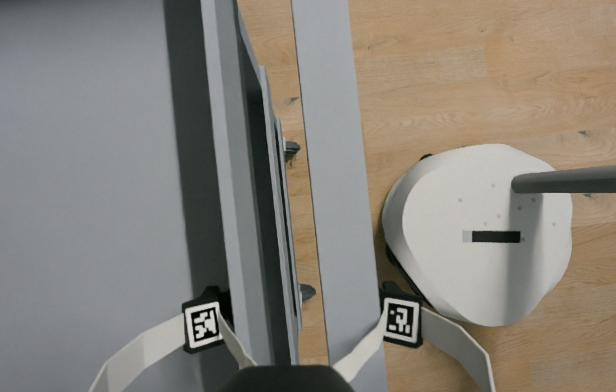

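Call:
move --r1 '{"base":{"strafe_m":0.25,"translate_m":0.02},"pace":"slow","contact_limits":{"translate_m":0.7}}' --blocking false --cameras '[]'

Call:
wait --seconds 4 --cameras '[]'

Call:
move --r1 '{"base":{"rotate_rad":-0.25},"pace":"slow"}' --blocking false --cameras '[]'

Call:
wait --seconds 2 --cameras '[]'

Call:
move --r1 '{"base":{"translate_m":0.6},"pace":"slow","contact_limits":{"translate_m":0.7}}' --blocking false --cameras '[]'

Call:
wait --seconds 8 --cameras '["r1_head_camera","r1_wrist_camera"]'

Scene clock: 477.30 s.
move: r1 moving
r1.base_odometry: x=-2.617 y=-1.901 heading=+1.175
r1.turned_by_wheels: -0.001
r1.turned_by_imu: -0.001
r1.base_tilt: forward=-1.6 right=+1.3
r1.lidar_m: 0.35 0.38 2.28 2.21 2.33 3.24 3.21 3.33 2.63 2.52 2.16 0.39
r1.base_status: translate_m moving; strafe_m moving
r1.joint_positions: lift_m=+0.927 arm_m=+0.240 wrist_yaw_rad=-0.002 wrist_pitch_rad=+1.569 wrist_roll_rad=+1.700 gripper_m=+0.016
r1.joint_status: not commanded
r1.measured_speeds: translate_m=+0.004 strafe_m=+0.053 rotate_rad=-0.006 lift_m=+0.000 arm_m=+0.000 wrist_yaw_rad=+0.000 wrist_pitch_rad=+0.000 wrist_roll_rad=+0.000
r1.motor_effort: lift_m=+15(15) arm_m=+4(4) wheel_0=-12(12) wheel_1=+5(7) wheel_2=-5(5)
r1.servo_current: wrist_yaw_rad=59(65) wrist_pitch_rad=46(46) wrist_roll_rad=39(59) gripper_m=72(72)
r1.contact_limits: translate_m 0.7
r1.hand_pose: x=+0.4113 y=-0.0874 z=+0.8171 quat_wxyz=(+0.467, +0.532, +0.466, -0.531) (m; r1's base frame)
r1.wrist_depth_mm: 242 243 243 1042 1042 1060 1060 / 242 244 242 1025 1025 1042 1025 / 241 243 235 1042 1042 1060 1060 / 243 243 243 1042 820 820 831 / 242 243 243 1042 831 831 831 / 242 242 185 1042 180 820 1042 / 242 160 243 559 1042 1042 1025
r2.base_odometry: x=-3.861 y=+0.474 heading=-1.212
r2.turned_by_wheels: +0.000
r2.turned_by_imu: +0.000
r2.base_tilt: forward=-0.6 right=+0.0
r2.lidar_m: 0.94 1.44 2.23 2.60 1.24 0.94 0.92 1.03 0.90 0.84 0.94 1.01
r2.base_status: not commanded
r2.joint_positions: lift_m=+0.870 arm_m=+0.548 wrist_yaw_rad=+0.019 wrist_pitch_rad=+0.001 wrist_roll_rad=+0.000 gripper_m=-0.024
r2.joint_status: not commanded
r2.measured_speeds: all 0
r2.motor_effort: lift_m=+21(21) arm_m=-4(5) wheel_0=+16(17) wheel_1=+4(4) wheel_2=+29(29)
r2.servo_current: wrist_yaw_rad=104(124) wrist_pitch_rad=33(46) wrist_roll_rad=46(59) gripper_m=104(117)
r2.contact_limits: translate_m 0.9
r2.hand_pose: x=+1.0085 y=-0.0819 z=+1.0476 quat_wxyz=(+1.000, +0.000, +0.001, +0.010) (m; r2's base frame)
r2.wrist_depth_mm: - - 259 176 222 206 196 / - - 262 165 224 208 198 / - - 265 172 226 209 198 / - - 266 172 226 210 200 / 878 - - 172 228 211 200 / 891 - 182 167 222 212 202 / - - - - 228 209 202
pictures: none
No camera images: "cameras" was empty.

Scene clock: 480.50 s.
earlier move: r1 done
r1.base_odometry: x=-2.828 y=-1.793 heading=+1.175
r1.turned_by_wheels: +0.000
r1.turned_by_imu: +0.000
r1.base_tilt: forward=-1.6 right=+1.3
r1.lidar_m: 0.41 2.73 2.05 1.97 2.08 2.93 3.23 3.38 2.86 2.75 2.27 0.36
r1.base_status: done
r1.joint_positions: lift_m=+0.927 arm_m=+0.240 wrist_yaw_rad=-0.002 wrist_pitch_rad=+1.558 wrist_roll_rad=+1.702 gripper_m=+0.016
r1.joint_status: not commanded
r1.measured_speeds: all 0
r1.motor_effort: lift_m=+15(15) arm_m=-4(4) wheel_0=-8(13) wheel_1=+2(7) wheel_2=-2(7)
r1.servo_current: wrist_yaw_rad=46(72) wrist_pitch_rad=52(52) wrist_roll_rad=46(72) gripper_m=59(78)
r1.contact_limits: translate_m 0.7
r1.hand_pose: x=+0.4145 y=-0.0874 z=+0.8171 quat_wxyz=(+0.469, +0.535, +0.463, -0.529) (m; r1's base frame)
r1.wrist_depth_mm: 249 249 247 247 1025 1025 1042 / 251 248 247 246 - 1042 1042 / 249 249 247 1008 - 820 1008 / 249 248 247 1042 - 820 809 / 250 249 246 1025 - 809 809 / 248 248 187 1008 181 809 1025 / 249 174 248 139 1008 148 1042
r2.base_odometry: x=-3.861 y=+0.474 heading=-1.212
r2.turned_by_wheels: +0.000
r2.turned_by_imu: +0.000
r2.base_tilt: forward=-0.6 right=+0.1
r2.lidar_m: 0.93 1.53 5.00 2.61 1.21 0.95 0.92 1.04 0.88 0.86 0.96 1.00
r2.base_status: not commanded
r2.joint_positions: lift_m=+0.870 arm_m=+0.548 wrist_yaw_rad=+0.019 wrist_pitch_rad=+0.001 wrist_roll_rad=+0.000 gripper_m=-0.024
r2.joint_status: not commanded
r2.measured_speeds: all 0
r2.on_its_own: wrist_yaw_rad is at rest, and its servo_current (111 mA) is outside its rest range (0 to 104 mA)
r2.motor_effort: lift_m=+21(21) arm_m=-5(5) wheel_0=+17(17) wheel_1=+4(5) wheel_2=+29(29)
r2.servo_current: wrist_yaw_rad=111(124) wrist_pitch_rad=39(52) wrist_roll_rad=59(65) gripper_m=98(117)
r2.contact_limits: translate_m 0.9
r2.hand_pose: x=+1.0085 y=-0.0819 z=+1.0476 quat_wxyz=(+1.000, +0.000, +0.001, +0.010) (m; r2's base frame)
r2.wrist_depth_mm: - - 260 175 222 206 196 / - - 260 165 224 208 198 / - - 263 173 224 208 199 / - - 266 172 226 211 200 / 917 - - 172 229 211 200 / 917 991 182 167 222 212 202 / - - - - 229 209 203
wait: 3.20 of 4 s (r1 has come to rest)
pictures: none
No camera images: "cameras" was empty.

Scene clock: 481.00 s.
move: r1 moving
r1.base_odometry: x=-2.828 y=-1.793 heading=+1.051
r1.turned_by_wheels: -0.124
r1.turned_by_imu: -0.125
r1.base_tilt: forward=-1.6 right=+1.3
r1.lidar_m: 0.39 0.43 2.13 1.96 2.00 2.55 3.22 3.26 2.98 2.74 2.44 0.39
r1.base_status: rotate_rad moving
r1.joint_positions: lift_m=+0.927 arm_m=+0.240 wrist_yaw_rad=-0.002 wrist_pitch_rad=+1.558 wrist_roll_rad=+1.702 gripper_m=+0.016
r1.joint_status: not commanded
r1.measured_speeds: translate_m=+0.001 strafe_m=+0.002 rotate_rad=-0.493 lift_m=+0.000 arm_m=+0.000 wrist_yaw_rad=+0.002 wrist_pitch_rad=+0.000 wrist_roll_rad=+0.000
r1.motor_effort: lift_m=+15(15) arm_m=+0(4) wheel_0=+10(13) wheel_1=+6(7) wheel_2=+11(11)
r1.servo_current: wrist_yaw_rad=26(59) wrist_pitch_rad=52(59) wrist_roll_rad=39(59) gripper_m=78(78)
r1.hand_pose: x=+0.4144 y=-0.0874 z=+0.8171 quat_wxyz=(+0.469, +0.535, +0.463, -0.529) (m; r1's base frame)
r1.wrist_depth_mm: 247 245 246 1042 - 1008 1025 / 247 246 245 1025 - 1025 1042 / 247 248 246 1025 - 1008 1025 / 249 247 247 1008 809 809 820 / 249 248 246 1025 831 820 809 / 249 247 198 1060 181 809 1025 / 249 151 186 138 1042 149 1025
r2.base_odometry: x=-3.861 y=+0.474 heading=-1.212
r2.turned_by_wheels: +0.000
r2.turned_by_imu: +0.000
r2.base_tilt: forward=-0.7 right=+0.0
r2.lidar_m: 0.96 1.49 4.99 2.62 1.21 0.95 0.93 1.04 0.89 0.87 0.98 1.01
r2.base_status: not commanded
r2.joint_positions: lift_m=+0.870 arm_m=+0.548 wrist_yaw_rad=+0.019 wrist_pitch_rad=+0.001 wrist_roll_rad=+0.000 gripper_m=-0.024
r2.joint_status: not commanded
r2.measured_speeds: all 0
r2.motor_effort: lift_m=+21(21) arm_m=-5(5) wheel_0=+16(17) wheel_1=+4(4) wheel_2=+29(29)
r2.servo_current: wrist_yaw_rad=111(117) wrist_pitch_rad=39(39) wrist_roll_rad=46(52) gripper_m=104(117)
r2.contact_limits: translate_m 0.9
r2.hand_pose: x=+1.0085 y=-0.0819 z=+1.0476 quat_wxyz=(+1.000, +0.000, +0.001, +0.010) (m; r2's base frame)
r2.wrist_depth_mm: - - 260 176 222 206 195 / - - 262 165 224 208 197 / - - 264 172 224 209 198 / - - 265 173 226 210 200 / 917 - - 172 228 211 201 / 917 991 182 167 220 213 202 / - 1025 - - 228 209 203
pictures: none
No camera images: "cameras" was empty.

Scene clock: 481.80 s.
earlier move: r1 done
r1.base_odometry: x=-2.828 y=-1.793 heading=+0.926
r1.turned_by_wheels: -0.124
r1.turned_by_imu: -0.125
r1.base_tilt: forward=-1.6 right=+1.3
r1.lidar_m: 0.38 0.38 2.24 1.97 1.98 2.34 3.19 3.19 3.13 2.75 2.74 0.40
r1.base_status: done
r1.joint_positions: lift_m=+0.927 arm_m=+0.240 wrist_yaw_rad=+0.002 wrist_pitch_rad=+1.552 wrist_roll_rad=+1.700 gripper_m=+0.016
r1.joint_status: not commanded
r1.measured_speeds: all 0
r1.motor_effort: lift_m=+15(15) arm_m=-3(4) wheel_0=+5(13) wheel_1=+3(7) wheel_2=+6(11)
r1.servo_current: wrist_yaw_rad=59(65) wrist_pitch_rad=59(72) wrist_roll_rad=46(59) gripper_m=72(78)
r1.hand_pose: x=+0.4165 y=-0.0874 z=+0.8172 quat_wxyz=(+0.472, +0.536, +0.463, -0.526) (m; r1's base frame)
r1.wrist_depth_mm: 249 247 230 1042 1025 1025 976 / 249 247 247 - 1008 1025 1025 / 248 249 245 - 1025 1025 1008 / 250 248 247 - 904 820 809 / 249 247 247 - 820 798 809 / 248 248 197 - 182 820 1008 / 250 158 247 496 1042 146 1008
r2.base_odometry: x=-3.861 y=+0.474 heading=-1.212
r2.turned_by_wheels: +0.000
r2.turned_by_imu: +0.000
r2.base_tilt: forward=-0.7 right=+0.0
r2.lidar_m: 0.94 1.48 5.02 2.61 1.23 0.96 0.94 1.02 0.88 0.87 0.93 1.01
r2.base_status: not commanded
r2.joint_positions: lift_m=+0.870 arm_m=+0.548 wrist_yaw_rad=+0.019 wrist_pitch_rad=+0.001 wrist_roll_rad=+0.000 gripper_m=-0.024
r2.joint_status: not commanded
r2.measured_speeds: all 0
r2.motor_effort: lift_m=+21(21) arm_m=-5(5) wheel_0=+17(17) wheel_1=+4(5) wheel_2=+29(29)
r2.servo_current: wrist_yaw_rad=98(124) wrist_pitch_rad=39(46) wrist_roll_rad=33(52) gripper_m=104(117)
r2.contact_limits: translate_m 0.9
r2.hand_pose: x=+1.0085 y=-0.0819 z=+1.0476 quat_wxyz=(+1.000, +0.000, +0.001, +0.010) (m; r2's base frame)
r2.wrist_depth_mm: - - 259 176 221 206 196 / - - 262 165 224 207 197 / - - 264 172 225 208 199 / - - 265 172 226 210 200 / 931 - - 172 229 211 201 / 904 - 182 167 222 213 202 / - - - - 228 209 203
wait: 0.80 of 2 s (r1 has come to rest)
pictures: none
No camera images: "cameras" was empty.

Scene clock: 482.30 s.
move: r1 moving
r1.base_odometry: x=-2.820 y=-1.783 heading=+0.927
r1.turned_by_wheels: +0.001
r1.turned_by_imu: +0.001
r1.base_tilt: forward=-1.6 right=+1.3
r1.lidar_m: 0.37 0.37 2.28 1.98 2.00 2.34 3.22 3.22 3.12 2.73 2.75 0.39
r1.base_status: translate_m moving
r1.joint_positions: lift_m=+0.927 arm_m=+0.240 wrist_yaw_rad=+0.002 wrist_pitch_rad=+1.562 wrist_roll_rad=+1.700 gripper_m=+0.016
r1.joint_status: not commanded
r1.measured_speeds: translate_m=+0.049 strafe_m=+0.000 rotate_rad=+0.000 lift_m=+0.000 arm_m=+0.000 wrist_yaw_rad=+0.000 wrist_pitch_rad=+0.009 wrist_roll_rad=+0.000
r1.motor_effort: lift_m=+15(15) arm_m=-3(3) wheel_0=+7(10) wheel_1=+4(6) wheel_2=-5(6)
r1.servo_current: wrist_yaw_rad=52(65) wrist_pitch_rad=46(65) wrist_roll_rad=52(59) gripper_m=65(72)
r1.contact_limits: translate_m 0.7
r1.hand_pose: x=+0.4136 y=-0.0874 z=+0.8171 quat_wxyz=(+0.469, +0.533, +0.465, -0.528) (m; r1's base frame)
r1.wrist_depth_mm: 244 245 220 1042 1042 1042 1025 / 243 244 245 1042 1060 1042 1042 / 244 244 239 1042 1025 1042 1042 / 245 244 246 1025 831 831 831 / 244 245 245 854 842 820 820 / 245 243 187 1025 182 831 1042 / 244 243 245 133 1042 1042 1042
r2: as last shown
r2.base_tilt: forward=-0.6 right=+0.0
r2.lidar_m: 0.94 1.45 4.99 2.61 1.24 0.94 0.93 1.03 0.90 0.88 0.94 0.99
r2.motor_effort: lift_m=+21(21) arm_m=-5(5) wheel_0=+17(17) wheel_1=+4(4) wheel_2=+29(29)
r2.servo_current: wrist_yaw_rad=111(117) wrist_pitch_rad=39(46) wrist_roll_rad=46(59) gripper_m=111(117)
r2.contact_limits: translate_m 0.9
r2.wrist_depth_mm: - - 259 176 221 206 197 / - - 262 165 224 207 197 / - - 264 172 224 208 198 / - - 265 172 225 210 200 / 931 - - 172 229 211 200 / 904 - 182 167 223 213 203 / - - - - 228 210 202
pictures: none
No camera images: "cameras" was empty.

Scene clock: 489.10 s.
earlier move: r1 done
r1.base_odometry: x=-2.468 y=-1.313 heading=+0.927
r1.turned_by_wheels: +0.000
r1.turned_by_imu: +0.002
r1.base_tilt: forward=-1.6 right=+1.3
r1.lidar_m: 0.33 0.34 2.39 2.10 2.12 2.50 3.80 3.78 2.98 2.60 1.82 0.40
r1.base_status: done
r1.joint_positions: lift_m=+0.927 arm_m=+0.240 wrist_yaw_rad=+0.000 wrist_pitch_rad=+1.569 wrist_roll_rad=+1.698 gripper_m=+0.016
r1.joint_status: not commanded
r1.measured_speeds: all 0
r1.motor_effort: lift_m=+15(15) arm_m=+4(4) wheel_0=+6(12) wheel_1=+5(8) wheel_2=+0(13)
r1.servo_current: wrist_yaw_rad=65(72) wrist_pitch_rad=46(72) wrist_roll_rad=59(78) gripper_m=65(72)
r1.contact_limits: translate_m 0.7
r1.hand_pose: x=+0.4114 y=-0.0874 z=+0.8171 quat_wxyz=(+0.468, +0.531, +0.467, -0.530) (m; r1's base frame)
r1.wrist_depth_mm: 242 241 1025 - 1042 1025 1025 / 242 243 375 - 1025 1025 1042 / 241 243 213 - 1060 1060 1042 / 242 242 230 - 842 831 820 / 242 243 240 564 831 831 820 / 242 242 188 500 180 820 1060 / 242 162 185 248 - 1042 1060
r2.base_odometry: x=-3.861 y=+0.474 heading=-1.212
r2.turned_by_wheels: +0.000
r2.turned_by_imu: +0.001
r2.base_tilt: forward=-0.7 right=+0.0
r2.lidar_m: 0.97 1.36 5.00 2.59 1.22 0.97 0.95 1.00 0.89 0.87 0.92 1.01
r2.base_status: not commanded
r2.joint_positions: lift_m=+0.870 arm_m=+0.548 wrist_yaw_rad=+0.019 wrist_pitch_rad=+0.001 wrist_roll_rad=+0.000 gripper_m=-0.024
r2.joint_status: not commanded
r2.measured_speeds: all 0
r2.motor_effort: lift_m=+21(21) arm_m=-5(5) wheel_0=+16(17) wheel_1=+5(5) wheel_2=+29(29)
r2.servo_current: wrist_yaw_rad=104(124) wrist_pitch_rad=39(52) wrist_roll_rad=52(59) gripper_m=104(117)
r2.contact_limits: translate_m 0.9
r2.hand_pose: x=+1.0085 y=-0.0819 z=+1.0476 quat_wxyz=(+1.000, +0.000, +0.001, +0.010) (m; r2's base frame)
r2.wrist_depth_mm: - - 260 176 221 206 196 / - - 260 165 223 208 197 / - - 263 172 224 208 199 / - - 265 172 226 210 200 / - 647 597 172 228 211 200 / 831 640 182 167 222 213 202 / 609 549 517 - 228 210 202
wait: 6.80 of 8 s (r1 has come to rest)
pictures: r1_head_camera, r1_wrist_camera
Images, in order (width x height): r1_head_camera 420x560, r1_wrist_camera 616x392.

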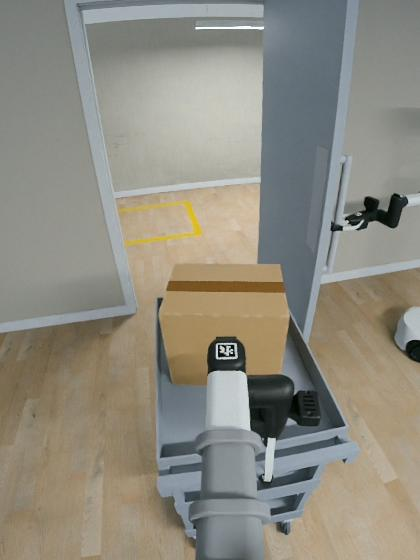

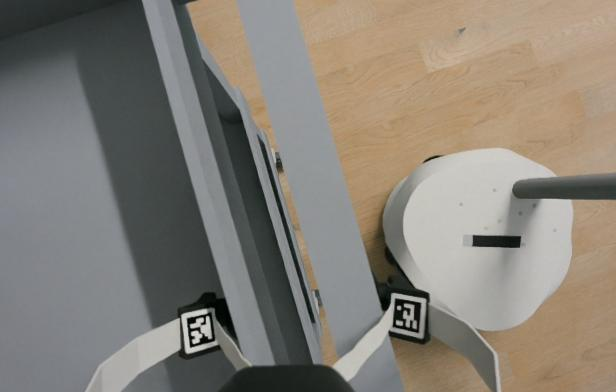

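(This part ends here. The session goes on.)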